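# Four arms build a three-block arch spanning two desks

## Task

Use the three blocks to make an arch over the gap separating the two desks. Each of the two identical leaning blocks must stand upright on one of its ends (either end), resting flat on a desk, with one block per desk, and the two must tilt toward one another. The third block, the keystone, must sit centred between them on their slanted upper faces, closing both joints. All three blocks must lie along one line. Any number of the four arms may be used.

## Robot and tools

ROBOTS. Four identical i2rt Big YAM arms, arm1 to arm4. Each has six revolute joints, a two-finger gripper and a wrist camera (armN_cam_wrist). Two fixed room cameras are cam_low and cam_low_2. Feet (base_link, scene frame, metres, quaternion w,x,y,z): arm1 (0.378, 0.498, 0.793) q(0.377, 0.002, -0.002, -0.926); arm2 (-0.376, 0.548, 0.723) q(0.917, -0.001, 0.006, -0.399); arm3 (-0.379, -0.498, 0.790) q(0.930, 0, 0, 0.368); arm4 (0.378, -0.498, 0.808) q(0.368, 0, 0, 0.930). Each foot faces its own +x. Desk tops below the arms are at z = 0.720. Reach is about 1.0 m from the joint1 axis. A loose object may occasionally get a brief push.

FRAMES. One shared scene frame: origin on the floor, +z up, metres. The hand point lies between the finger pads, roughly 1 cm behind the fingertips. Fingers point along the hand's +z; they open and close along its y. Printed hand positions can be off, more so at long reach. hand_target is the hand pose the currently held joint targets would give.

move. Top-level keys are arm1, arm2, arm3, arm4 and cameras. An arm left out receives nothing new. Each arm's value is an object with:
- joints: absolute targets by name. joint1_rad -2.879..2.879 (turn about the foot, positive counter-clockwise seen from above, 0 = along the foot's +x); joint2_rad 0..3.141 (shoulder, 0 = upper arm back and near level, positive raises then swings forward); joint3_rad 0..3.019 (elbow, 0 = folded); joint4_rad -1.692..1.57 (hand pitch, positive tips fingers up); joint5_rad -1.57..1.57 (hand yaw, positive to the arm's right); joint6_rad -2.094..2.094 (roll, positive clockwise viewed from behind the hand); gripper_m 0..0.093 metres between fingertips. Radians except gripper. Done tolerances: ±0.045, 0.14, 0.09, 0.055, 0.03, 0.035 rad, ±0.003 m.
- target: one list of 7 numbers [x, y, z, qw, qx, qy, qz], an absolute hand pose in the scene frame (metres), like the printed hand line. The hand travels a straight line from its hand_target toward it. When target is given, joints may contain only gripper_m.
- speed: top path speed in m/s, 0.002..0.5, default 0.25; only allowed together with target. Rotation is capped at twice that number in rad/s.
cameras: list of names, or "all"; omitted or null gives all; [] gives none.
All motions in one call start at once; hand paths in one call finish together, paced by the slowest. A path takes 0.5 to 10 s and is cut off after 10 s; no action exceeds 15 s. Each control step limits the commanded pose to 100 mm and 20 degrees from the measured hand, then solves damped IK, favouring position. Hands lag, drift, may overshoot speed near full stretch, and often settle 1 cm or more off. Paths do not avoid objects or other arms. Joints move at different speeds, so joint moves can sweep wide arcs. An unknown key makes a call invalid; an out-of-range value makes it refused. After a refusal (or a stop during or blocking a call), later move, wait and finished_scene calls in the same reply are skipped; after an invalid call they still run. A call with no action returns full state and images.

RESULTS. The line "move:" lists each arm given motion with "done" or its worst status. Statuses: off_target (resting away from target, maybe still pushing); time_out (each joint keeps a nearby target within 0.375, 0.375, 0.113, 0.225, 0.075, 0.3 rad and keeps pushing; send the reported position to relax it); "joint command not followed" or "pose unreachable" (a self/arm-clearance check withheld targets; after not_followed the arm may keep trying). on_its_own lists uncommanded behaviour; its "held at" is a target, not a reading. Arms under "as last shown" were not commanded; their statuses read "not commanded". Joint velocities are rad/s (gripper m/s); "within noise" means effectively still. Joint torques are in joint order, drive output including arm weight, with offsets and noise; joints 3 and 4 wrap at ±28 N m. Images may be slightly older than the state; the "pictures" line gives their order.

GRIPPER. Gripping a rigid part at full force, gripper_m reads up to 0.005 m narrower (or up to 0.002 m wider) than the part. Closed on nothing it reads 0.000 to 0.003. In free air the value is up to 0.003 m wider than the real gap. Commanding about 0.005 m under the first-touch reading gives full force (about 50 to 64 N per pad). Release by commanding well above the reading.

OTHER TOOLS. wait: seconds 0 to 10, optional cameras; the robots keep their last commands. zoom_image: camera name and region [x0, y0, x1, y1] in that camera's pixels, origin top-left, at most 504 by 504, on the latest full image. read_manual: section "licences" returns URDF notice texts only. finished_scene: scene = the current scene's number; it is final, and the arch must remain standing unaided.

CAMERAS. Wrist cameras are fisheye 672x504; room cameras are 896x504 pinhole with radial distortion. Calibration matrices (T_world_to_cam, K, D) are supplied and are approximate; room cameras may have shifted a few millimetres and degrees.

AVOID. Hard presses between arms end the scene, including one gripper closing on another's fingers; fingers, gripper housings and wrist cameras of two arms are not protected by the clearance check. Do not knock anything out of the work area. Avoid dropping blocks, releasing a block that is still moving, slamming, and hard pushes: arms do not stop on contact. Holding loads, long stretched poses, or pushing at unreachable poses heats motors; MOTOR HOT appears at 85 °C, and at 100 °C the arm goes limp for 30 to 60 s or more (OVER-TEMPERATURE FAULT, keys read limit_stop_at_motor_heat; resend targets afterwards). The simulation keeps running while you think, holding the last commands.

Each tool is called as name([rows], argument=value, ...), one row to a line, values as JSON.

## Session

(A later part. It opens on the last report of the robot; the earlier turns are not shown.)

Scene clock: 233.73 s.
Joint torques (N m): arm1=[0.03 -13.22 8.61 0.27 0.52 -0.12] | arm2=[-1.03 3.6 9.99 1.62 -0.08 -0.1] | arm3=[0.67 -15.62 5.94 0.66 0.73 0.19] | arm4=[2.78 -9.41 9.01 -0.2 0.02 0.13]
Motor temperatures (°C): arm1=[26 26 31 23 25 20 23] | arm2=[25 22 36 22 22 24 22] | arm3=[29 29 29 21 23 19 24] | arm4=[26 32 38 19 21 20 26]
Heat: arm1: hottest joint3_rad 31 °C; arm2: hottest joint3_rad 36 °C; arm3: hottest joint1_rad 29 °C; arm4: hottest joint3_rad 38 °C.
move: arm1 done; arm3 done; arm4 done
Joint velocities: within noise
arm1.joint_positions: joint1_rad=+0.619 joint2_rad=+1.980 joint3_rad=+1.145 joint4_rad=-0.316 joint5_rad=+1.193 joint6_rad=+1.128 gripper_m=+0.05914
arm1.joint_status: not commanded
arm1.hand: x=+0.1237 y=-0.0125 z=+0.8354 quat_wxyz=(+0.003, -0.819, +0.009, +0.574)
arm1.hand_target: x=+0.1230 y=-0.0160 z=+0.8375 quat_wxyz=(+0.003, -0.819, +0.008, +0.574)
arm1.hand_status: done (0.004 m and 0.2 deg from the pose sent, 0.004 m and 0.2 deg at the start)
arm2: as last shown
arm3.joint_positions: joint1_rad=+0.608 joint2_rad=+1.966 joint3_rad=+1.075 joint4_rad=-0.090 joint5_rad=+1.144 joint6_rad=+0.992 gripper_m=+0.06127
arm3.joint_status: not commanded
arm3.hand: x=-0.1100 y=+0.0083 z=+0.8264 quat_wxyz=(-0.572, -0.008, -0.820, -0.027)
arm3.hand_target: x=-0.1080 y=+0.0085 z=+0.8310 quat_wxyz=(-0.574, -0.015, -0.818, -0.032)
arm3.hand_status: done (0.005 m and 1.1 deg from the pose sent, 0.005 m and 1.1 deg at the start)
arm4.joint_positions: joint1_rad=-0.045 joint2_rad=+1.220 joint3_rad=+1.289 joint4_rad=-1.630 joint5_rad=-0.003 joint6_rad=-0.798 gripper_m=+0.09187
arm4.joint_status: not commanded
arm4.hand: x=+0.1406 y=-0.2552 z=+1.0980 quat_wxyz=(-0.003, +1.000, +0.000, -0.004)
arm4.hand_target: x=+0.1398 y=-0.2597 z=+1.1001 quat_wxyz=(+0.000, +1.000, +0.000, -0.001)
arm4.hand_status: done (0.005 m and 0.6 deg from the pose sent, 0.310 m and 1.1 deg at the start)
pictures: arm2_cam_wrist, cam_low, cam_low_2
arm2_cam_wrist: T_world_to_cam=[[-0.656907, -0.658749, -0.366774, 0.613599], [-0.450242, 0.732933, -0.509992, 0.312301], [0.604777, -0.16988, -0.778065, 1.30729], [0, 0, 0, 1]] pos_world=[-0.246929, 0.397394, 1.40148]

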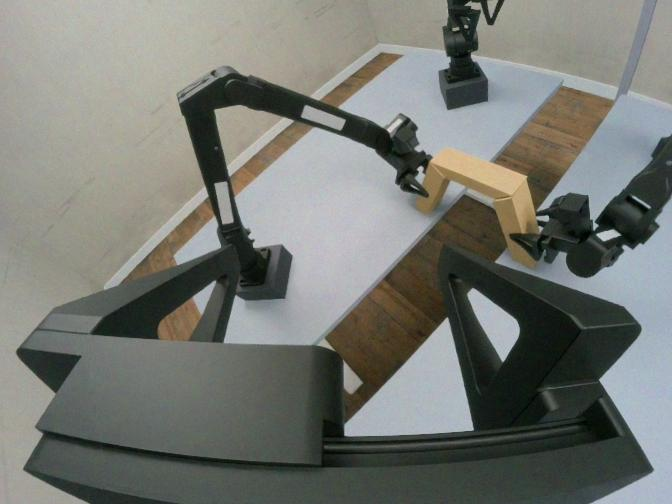

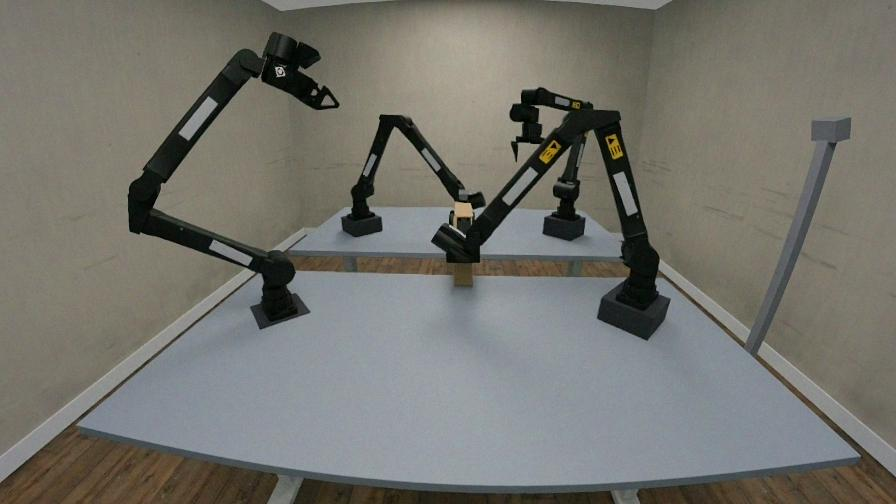

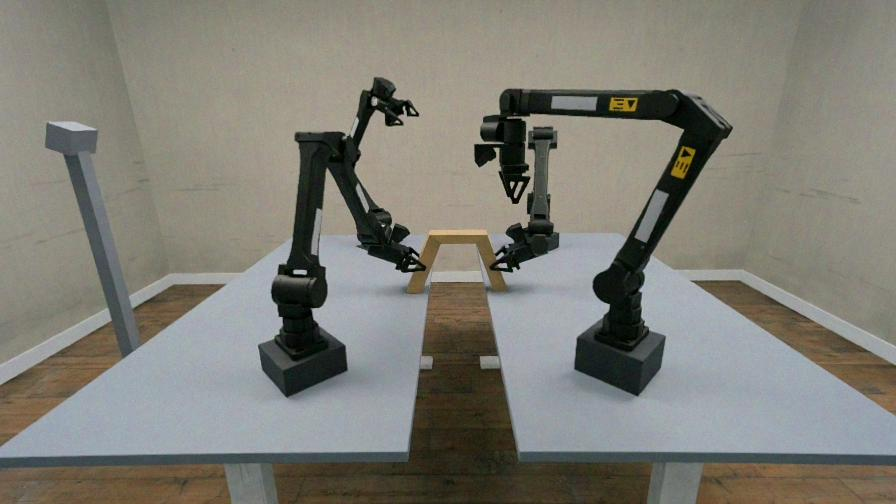

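move(arm1={"joints": {"gripper_m": 0.0635}}, arm3={"joints": {"gripper_m": 0.0655}}, cameras=["cam_low_2", "cam_low", "arm2_cam_wrist"])

zoom_image(camera="cam_low_2", region=[400, 220, 520, 300])

zoom_image(camera="arm2_cam_wrist", region=[400, 120, 560, 280])

zoom_image(camera="cam_low", region=[440, 200, 490, 290])

Scene clock: 235.30 s.
Joint torques (N m): arm1=[0.38 -12.98 8.62 0.32 0.53 -0.12] | arm2=[-0.67 3.43 9.96 1.54 -0.08 -0.09] | arm3=[0.26 -15.79 5.85 0.66 0.73 0.18] | arm4=[2.78 -9.52 9.02 -0.2 0.01 0.12]
Motor temperatures (°C): arm1=[26 26 31 23 25 20 23] | arm2=[25 22 36 22 22 24 22] | arm3=[29 29 29 21 23 19 24] | arm4=[26 32 38 19 21 20 26]
Heat: arm1: hottest joint3_rad 31 °C; arm2: hottest joint3_rad 36 °C; arm3: hottest joint1_rad 29 °C; arm4: hottest joint3_rad 38 °C.
move: arm1 done; arm3 done
Joint velocities: arm1=[0.015 -0.005 0.002 -0.002 0.007 0.081 0.007] | arm2=[within noise] | arm3=[-0.015 0.005 -0.012 -0.007 0.022 0.051 0.007] | arm4=[within noise]
arm1.joint_positions: joint1_rad=+0.619 joint2_rad=+1.980 joint3_rad=+1.145 joint4_rad=-0.316 joint5_rad=+1.193 joint6_rad=+1.132 gripper_m=+0.06290
arm1.joint_status: all done
arm1.hand: x=+0.1237 y=-0.0125 z=+0.8354 quat_wxyz=(+0.002, -0.819, +0.011, +0.574)
arm1.hand_target: x=+0.1230 y=-0.0160 z=+0.8375 quat_wxyz=(+0.002, -0.819, +0.010, +0.574)
arm1.hand_status: not commanded
arm2.joint_positions: joint1_rad=-0.068 joint2_rad=+0.615 joint3_rad=+1.398 joint4_rad=-1.168 joint5_rad=-0.283 joint6_rad=+0.288 gripper_m=+0.09396
arm2.joint_status: not commanded
arm2.hand: x=-0.1788 y=+0.3871 z=+1.3047 quat_wxyz=(-0.558, -0.390, -0.730, +0.053)
arm2.hand_target: x=-0.1809 y=+0.3898 z=+1.3157 quat_wxyz=(-0.568, -0.385, -0.725, +0.057)
arm2.hand_status: not commanded
arm3.joint_positions: joint1_rad=+0.608 joint2_rad=+1.966 joint3_rad=+1.075 joint4_rad=-0.090 joint5_rad=+1.145 joint6_rad=+0.989 gripper_m=+0.06484
arm3.joint_status: all done
arm3.hand: x=-0.1099 y=+0.0082 z=+0.8266 quat_wxyz=(-0.572, -0.007, -0.820, -0.026)
arm3.hand_target: x=-0.1079 y=+0.0083 z=+0.8312 quat_wxyz=(-0.575, -0.014, -0.818, -0.031)
arm3.hand_status: not commanded
arm4.joint_positions: joint1_rad=-0.044 joint2_rad=+1.220 joint3_rad=+1.289 joint4_rad=-1.630 joint5_rad=-0.003 joint6_rad=-0.798 gripper_m=+0.09187
arm4.joint_status: not commanded
arm4.hand: x=+0.1405 y=-0.2553 z=+1.0980 quat_wxyz=(-0.003, +1.000, +0.001, -0.004)
arm4.hand_target: x=+0.1398 y=-0.2598 z=+1.1001 quat_wxyz=(+0.000, +1.000, +0.000, -0.001)
arm4.hand_status: not commanded
pictures: arm2_cam_wrist, cam_low, cam_low_2
arm2_cam_wrist: T_world_to_cam=[[-0.656907, -0.658749, -0.366774, 0.613599], [-0.450242, 0.732933, -0.509992, 0.312301], [0.604777, -0.16988, -0.778065, 1.30729], [0, 0, 0, 1]] pos_world=[-0.246929, 0.397394, 1.40148]

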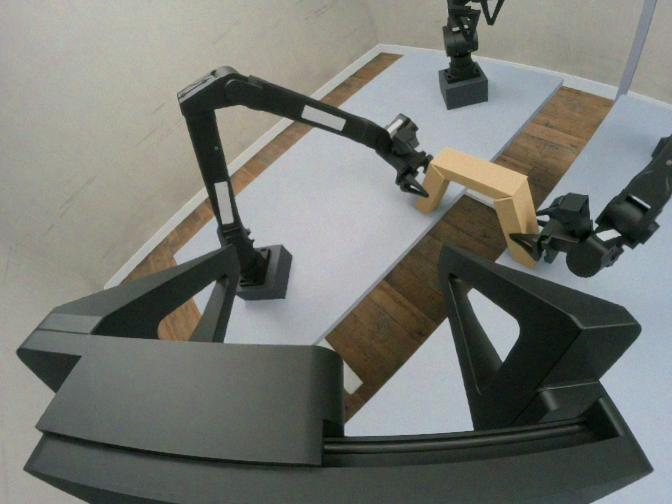

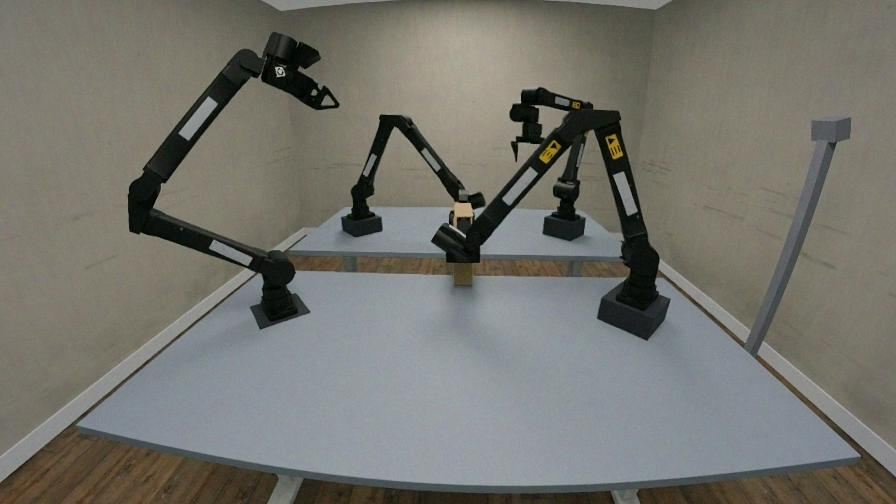

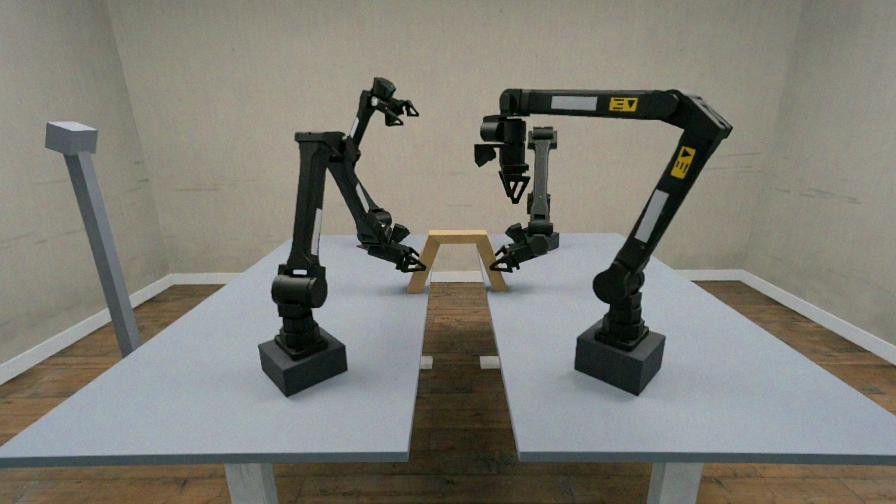

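Scaled by 4.200 (camera's finer frame: 1280x720).

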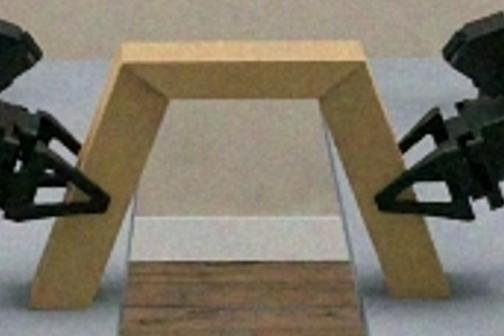

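Scaled by 3.150 (camera's finer frame: 960x720).

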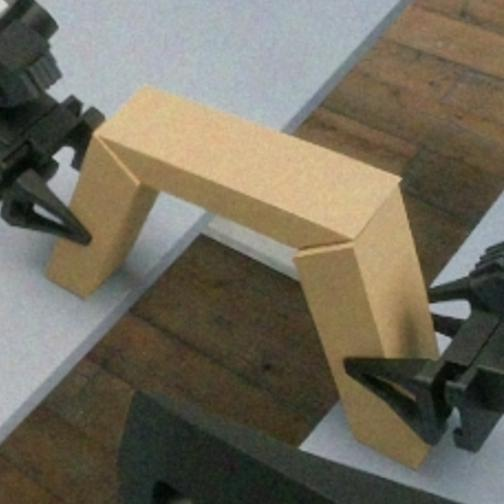

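Scaled by 5.600 (camera's finer frame: 1280x720).

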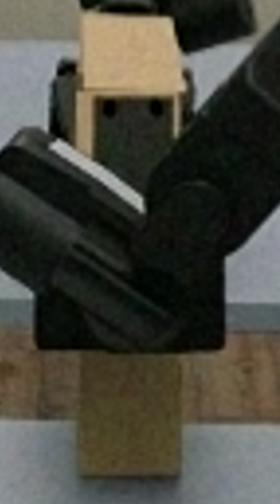

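move(arm1={"joints": {"gripper_m": 0.093}}, arm3={"joints": {"gripper_m": 0.093}}, cameras=["cam_low_2", "cam_low", "arm2_cam_wrist", "arm3_cam_wrist", "arm1_cam_wrist"])

zoom_image(camera="cam_low_2", region=[400, 220, 520, 300])

zoom_image(camera="arm2_cam_wrist", region=[400, 120, 560, 280])

zoom_image(camera="cam_low", region=[440, 200, 490, 290])

Scene clock: 241.47 s.
Joint torques (N m): arm1=[0.03 -13.27 8.59 0.27 0.51 -0.12] | arm2=[-1.26 3.72 10.06 1.55 -0.09 -0.09] | arm3=[0.44 -15.62 5.86 0.66 0.73 0.2] | arm4=[2.67 -9.52 9.02 -0.21 0 0.12]
Motor temperatures (°C): arm1=[26 26 31 23 25 20 22] | arm2=[25 22 36 22 22 24 22] | arm3=[29 29 29 21 23 19 24] | arm4=[26 31 38 19 21 20 26]
Heat: arm1: hottest joint3_rad 31 °C; arm2: hottest joint3_rad 36 °C; arm3: hottest joint1_rad 29 °C; arm4: hottest joint3_rad 38 °C.
move: arm1 done; arm3 done
Joint velocities: within noise
arm1.joint_positions: joint1_rad=+0.619 joint2_rad=+1.980 joint3_rad=+1.145 joint4_rad=-0.316 joint5_rad=+1.193 joint6_rad=+1.126 gripper_m=+0.09281
arm1.joint_status: all done
arm1.hand: x=+0.1237 y=-0.0125 z=+0.8354 quat_wxyz=(+0.003, -0.819, +0.009, +0.574)
arm1.hand_target: x=+0.1230 y=-0.0160 z=+0.8375 quat_wxyz=(+0.003, -0.819, +0.007, +0.574)
arm1.hand_status: not commanded
arm2, arm4: as last shown
arm3.joint_positions: joint1_rad=+0.608 joint2_rad=+1.966 joint3_rad=+1.075 joint4_rad=-0.090 joint5_rad=+1.145 joint6_rad=+0.989 gripper_m=+0.09286
arm3.joint_status: all done
arm3.hand: x=-0.1099 y=+0.0082 z=+0.8266 quat_wxyz=(-0.572, -0.007, -0.820, -0.026)
arm3.hand_target: x=-0.1079 y=+0.0083 z=+0.8312 quat_wxyz=(-0.575, -0.014, -0.818, -0.031)
arm3.hand_status: not commanded
arm4.joint_positions: joint1_rad=-0.044 joint2_rad=+1.220 joint3_rad=+1.289 joint4_rad=-1.630 joint5_rad=-0.003 joint6_rad=-0.797 gripper_m=+0.09187
arm4.hand: x=+0.1405 y=-0.2553 z=+1.0980 quat_wxyz=(-0.003, +1.000, +0.000, -0.004)
pictures: arm1_cam_wrist, arm2_cam_wrist, arm3_cam_wrist, cam_low, cam_low_2
arm1_cam_wrist: T_world_to_cam=[[0.0115739, 0.999152, -0.0395026, 0.0466708], [0.848542, -0.0307137, -0.528237, 0.335675], [-0.529002, -0.0274058, -0.848178, 0.895544], [0, 0, 0, 1]] pos_world=[0.18837, -0.0117783, 0.93874]
arm2_cam_wrist: T_world_to_cam=[[-0.656907, -0.658749, -0.366774, 0.613599], [-0.450242, 0.732933, -0.509992, 0.312301], [0.604777, -0.16988, -0.778065, 1.30729], [0, 0, 0, 1]] pos_world=[-0.246929, 0.397394, 1.40148]
arm3_cam_wrist: T_world_to_cam=[[0.00702761, -0.998589, -0.0526395, 0.052194], [-0.831468, 0.0234089, -0.555079, 0.370555], [0.555528, 0.047669, -0.83013, 0.870184], [0, 0, 0, 1]] pos_world=[-0.175675, 0.00196523, 0.930801]

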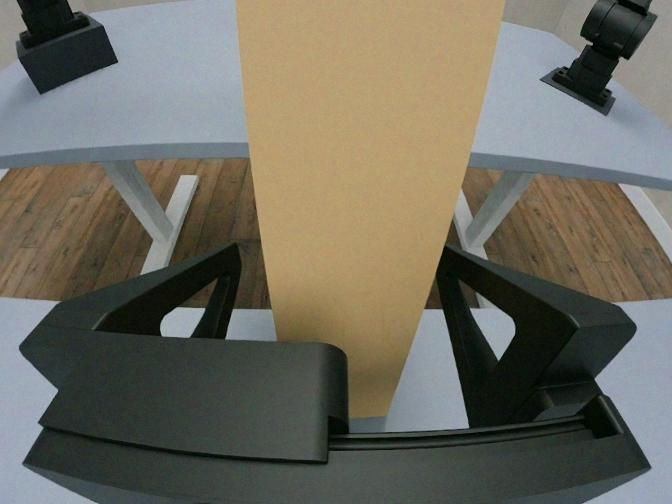

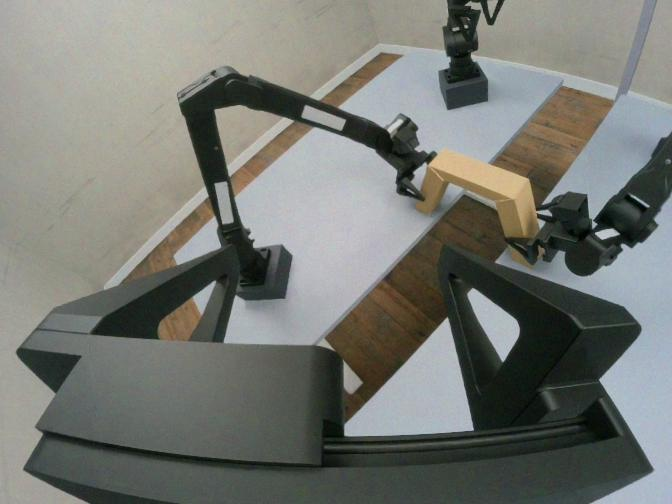

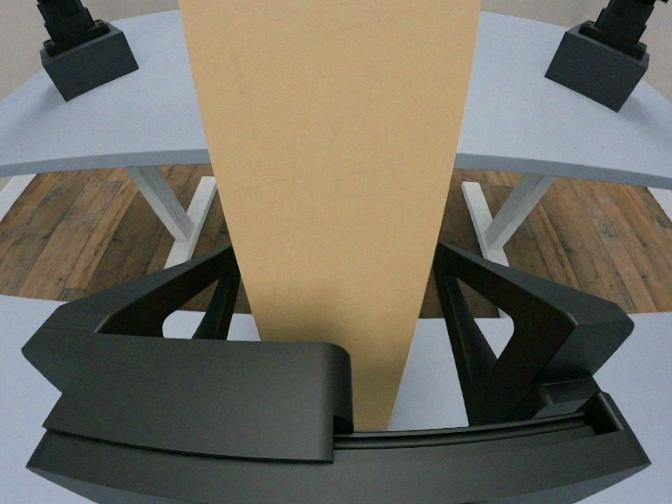

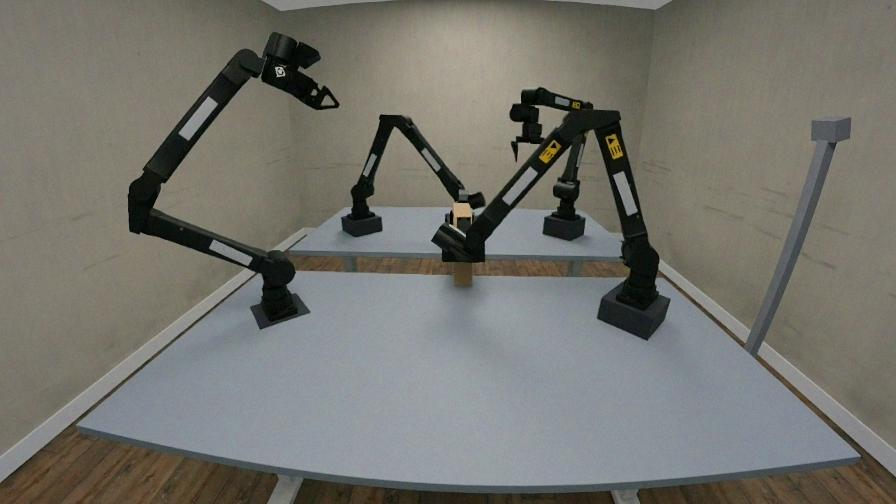

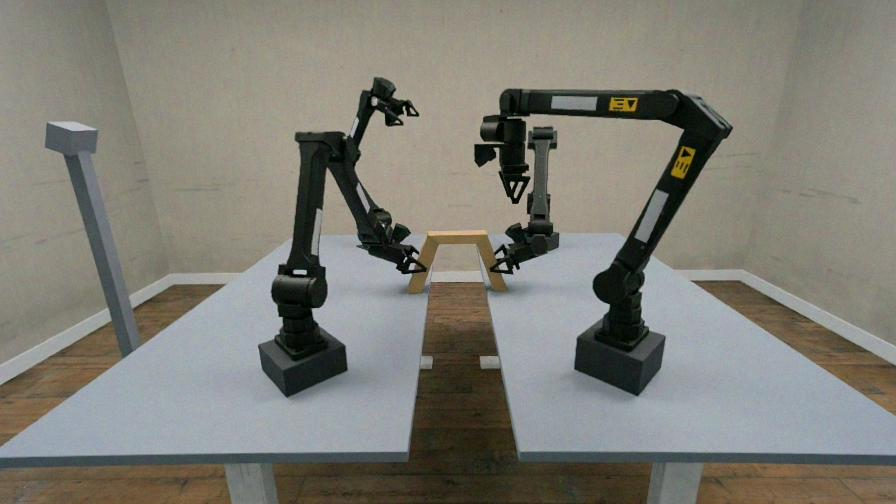

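Scaled by 4.200 (camera's finer frame: 1280x720).

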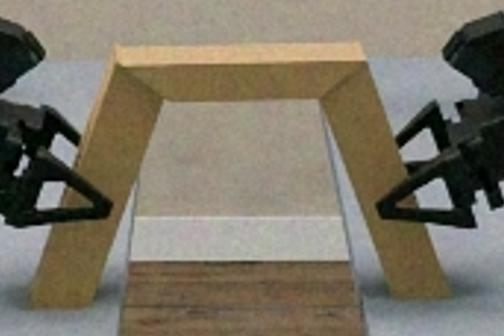

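Scaled by 3.150 (camera's finer frame: 960x720).

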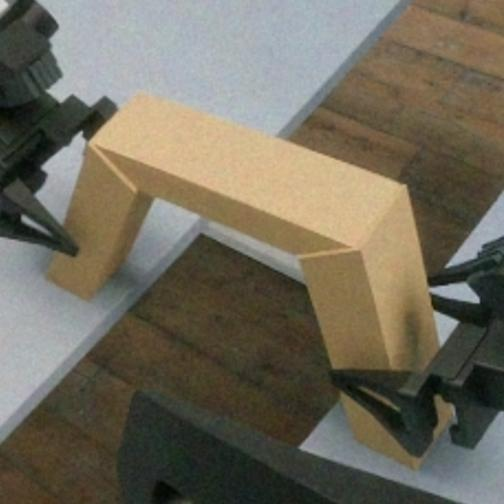

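Scaled by 5.600 (camera's finer frame: 1280x720).

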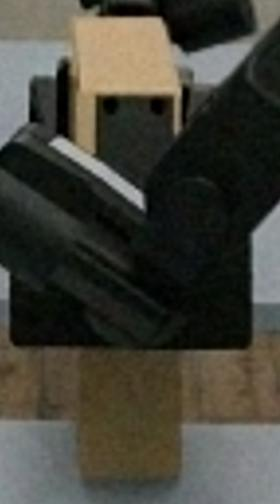

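zoom_image(camera="arm2_cam_wrist", region=[410, 140, 470, 200])

zoom_image(camera="arm2_cam_wrist", region=[480, 170, 560, 280])

zoom_image(camera="cam_low_2", region=[420, 222, 450, 250])

zoom_image(camera="cam_low_2", region=[470, 222, 500, 250])

zoom_image(camera="cam_low_2", region=[400, 270, 520, 300])

Scaled by 8.400 (camera's finer frame: 960x720).

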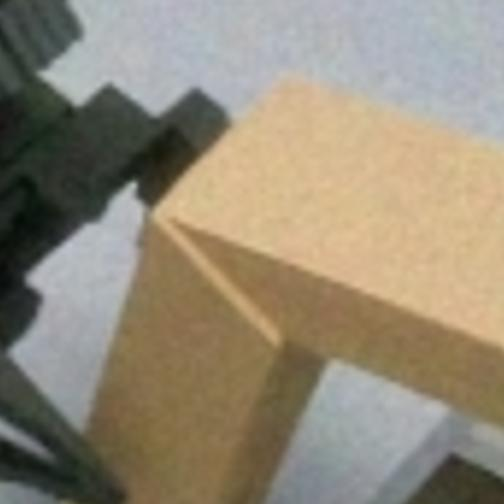

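Scaled by 4.582 (camera's finer frame: 960x720).

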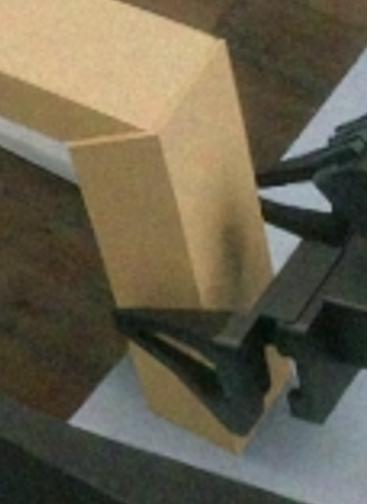

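Scaled by 16.800 (camera's finer frame: 1280x720).

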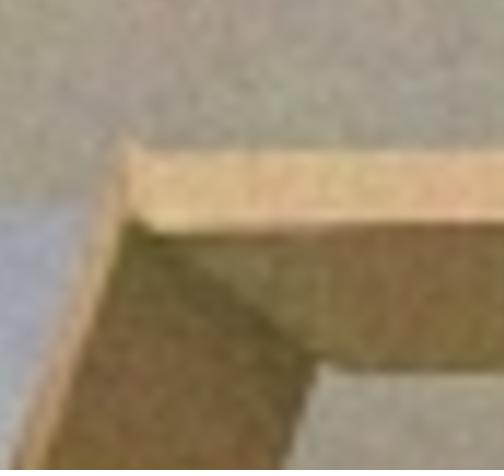

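Scaled by 16.800 (camera's finer frame: 1280x720).

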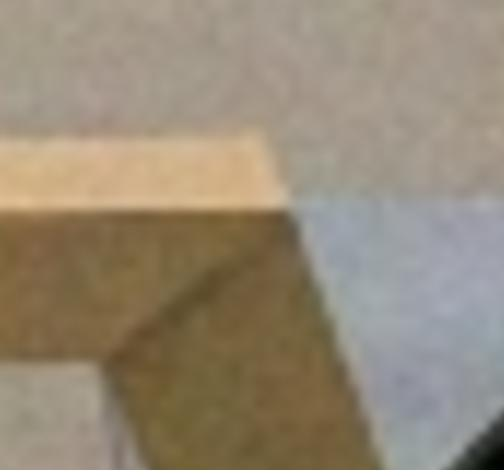

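Scaled by 4.200 (camera's finer frame: 1280x720).

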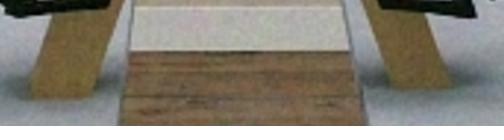

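move(arm1={"target": [0.236, -0.024, 0.8785, -0.003, 0.819, -0.008, -0.574], "speed": 0.08}, arm3={"target": [-0.2206, 0.0105, 0.8724, 0.5740, 0.0150, 0.8180, 0.0320], "speed": 0.08}, cameras=["cam_low_2", "cam_low", "arm2_cam_wrist"])

zoom_image(camera="cam_low_2", region=[400, 220, 520, 300])

zoom_image(camera="arm2_cam_wrist", region=[400, 120, 560, 280])

zoom_image(camera="cam_low", region=[430, 200, 500, 290])

Scene clock: 251.93 s.
Joint torques (N m): arm1=[0.79 -13.45 12.3 -0.68 0.68 0.03] | arm2=[-0.97 3.66 9.99 1.55 -0.11 -0.1] | arm3=[2.02 -15.09 9.51 -0.53 0.91 0.3] | arm4=[2.84 -9.58 9.01 -0.21 0 0.13]
Motor temperatures (°C): arm1=[26 26 31 23 25 20 22] | arm2=[25 22 36 22 22 24 22] | arm3=[29 29 29 20 23 19 23] | arm4=[26 30 37 19 21 20 26]
Heat: arm1: hottest joint3_rad 31 °C; arm2: hottest joint3_rad 36 °C; arm3: hottest joint1_rad 29 °C; arm4: hottest joint3_rad 37 °C.
move: arm1 off_target; arm3 off_target
Joint velocities: within noise
arm1.joint_positions: joint1_rad=+0.828 joint2_rad=+1.980 joint3_rad=+1.263 joint4_rad=-1.047 joint5_rad=+1.219 joint6_rad=+1.729 gripper_m=+0.09288
arm1.joint_status: not commanded
arm1.hand: x=+0.2316 y=-0.0044 z=+0.8631 quat_wxyz=(+0.023, -0.819, -0.002, +0.573)
arm1.hand_target: x=+0.2362 y=-0.0236 z=+0.8789 quat_wxyz=(+0.000, -0.819, +0.011, +0.573)
arm1.hand_status: off_target (0.025 m and 2.6 deg from the pose sent, 0.121 m and 0.1 deg at the start)
arm2, arm4: as last shown
arm3.joint_positions: joint1_rad=+0.817 joint2_rad=+1.909 joint3_rad=+1.135 joint4_rad=-0.765 joint5_rad=+1.219 joint6_rad=+1.546 gripper_m=+0.09292
arm3.joint_status: not commanded
arm3.hand: x=-0.2161 y=-0.0093 z=+0.8554 quat_wxyz=(-0.572, +0.000, -0.820, -0.006)
arm3.hand_target: x=-0.2208 y=+0.0091 z=+0.8728 quat_wxyz=(-0.574, -0.014, -0.818, -0.031)
arm3.hand_status: off_target (0.026 m and 3.5 deg from the pose sent, 0.120 m and 1.2 deg at the start)
pictures: arm2_cam_wrist, cam_low, cam_low_2
arm2_cam_wrist: T_world_to_cam=[[-0.656907, -0.658749, -0.366774, 0.613599], [-0.450242, 0.732933, -0.509992, 0.312301], [0.604777, -0.16988, -0.778065, 1.30729], [0, 0, 0, 1]] pos_world=[-0.246929, 0.397394, 1.40148]

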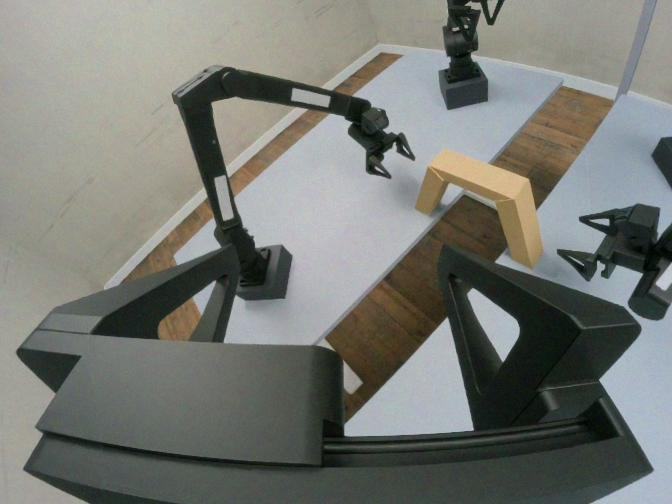

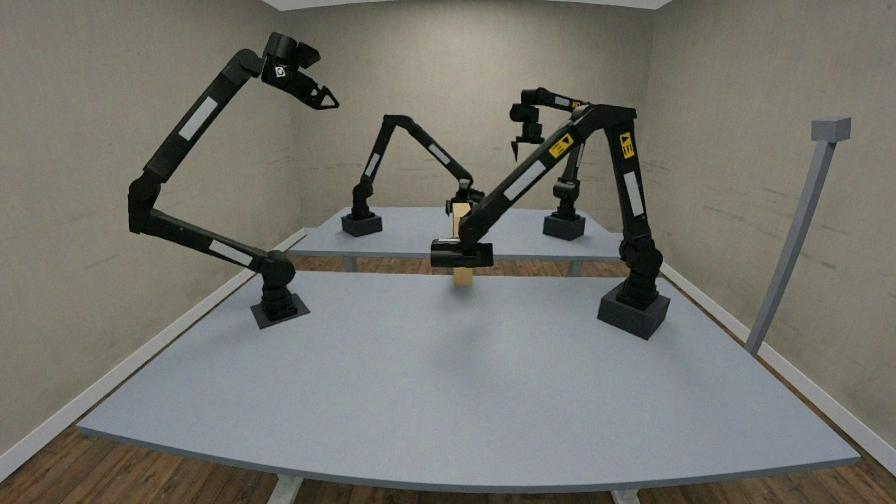

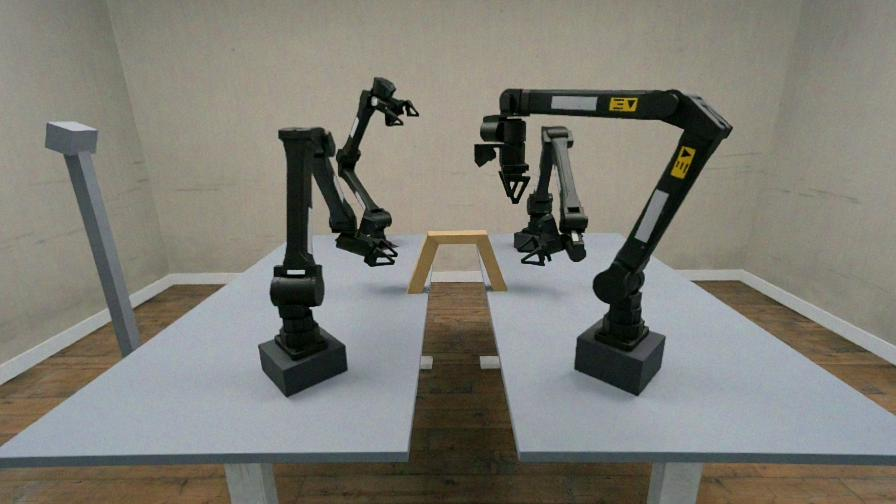

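Scaled by 4.200 (camera's finer frame: 1280x720).

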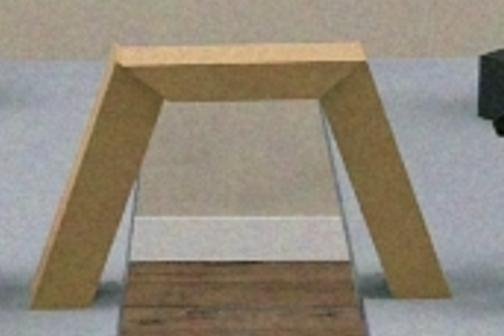

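Scaled by 3.150 (camera's finer frame: 960x720).

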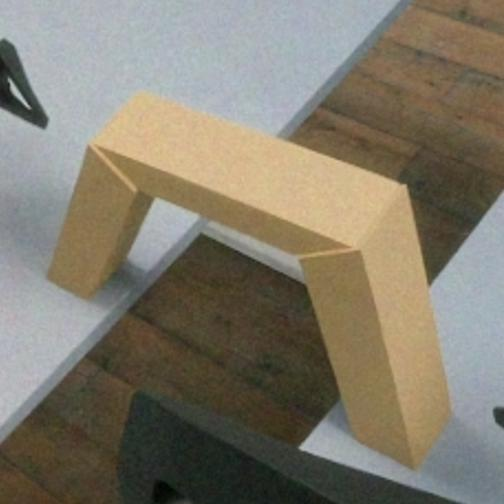

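Scaled by 5.600 (camera's finer frame: 1280x720).

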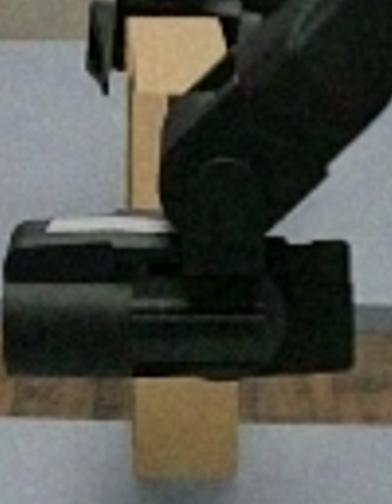

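finished_scene(scene=2)

The scene is finished: the task was done.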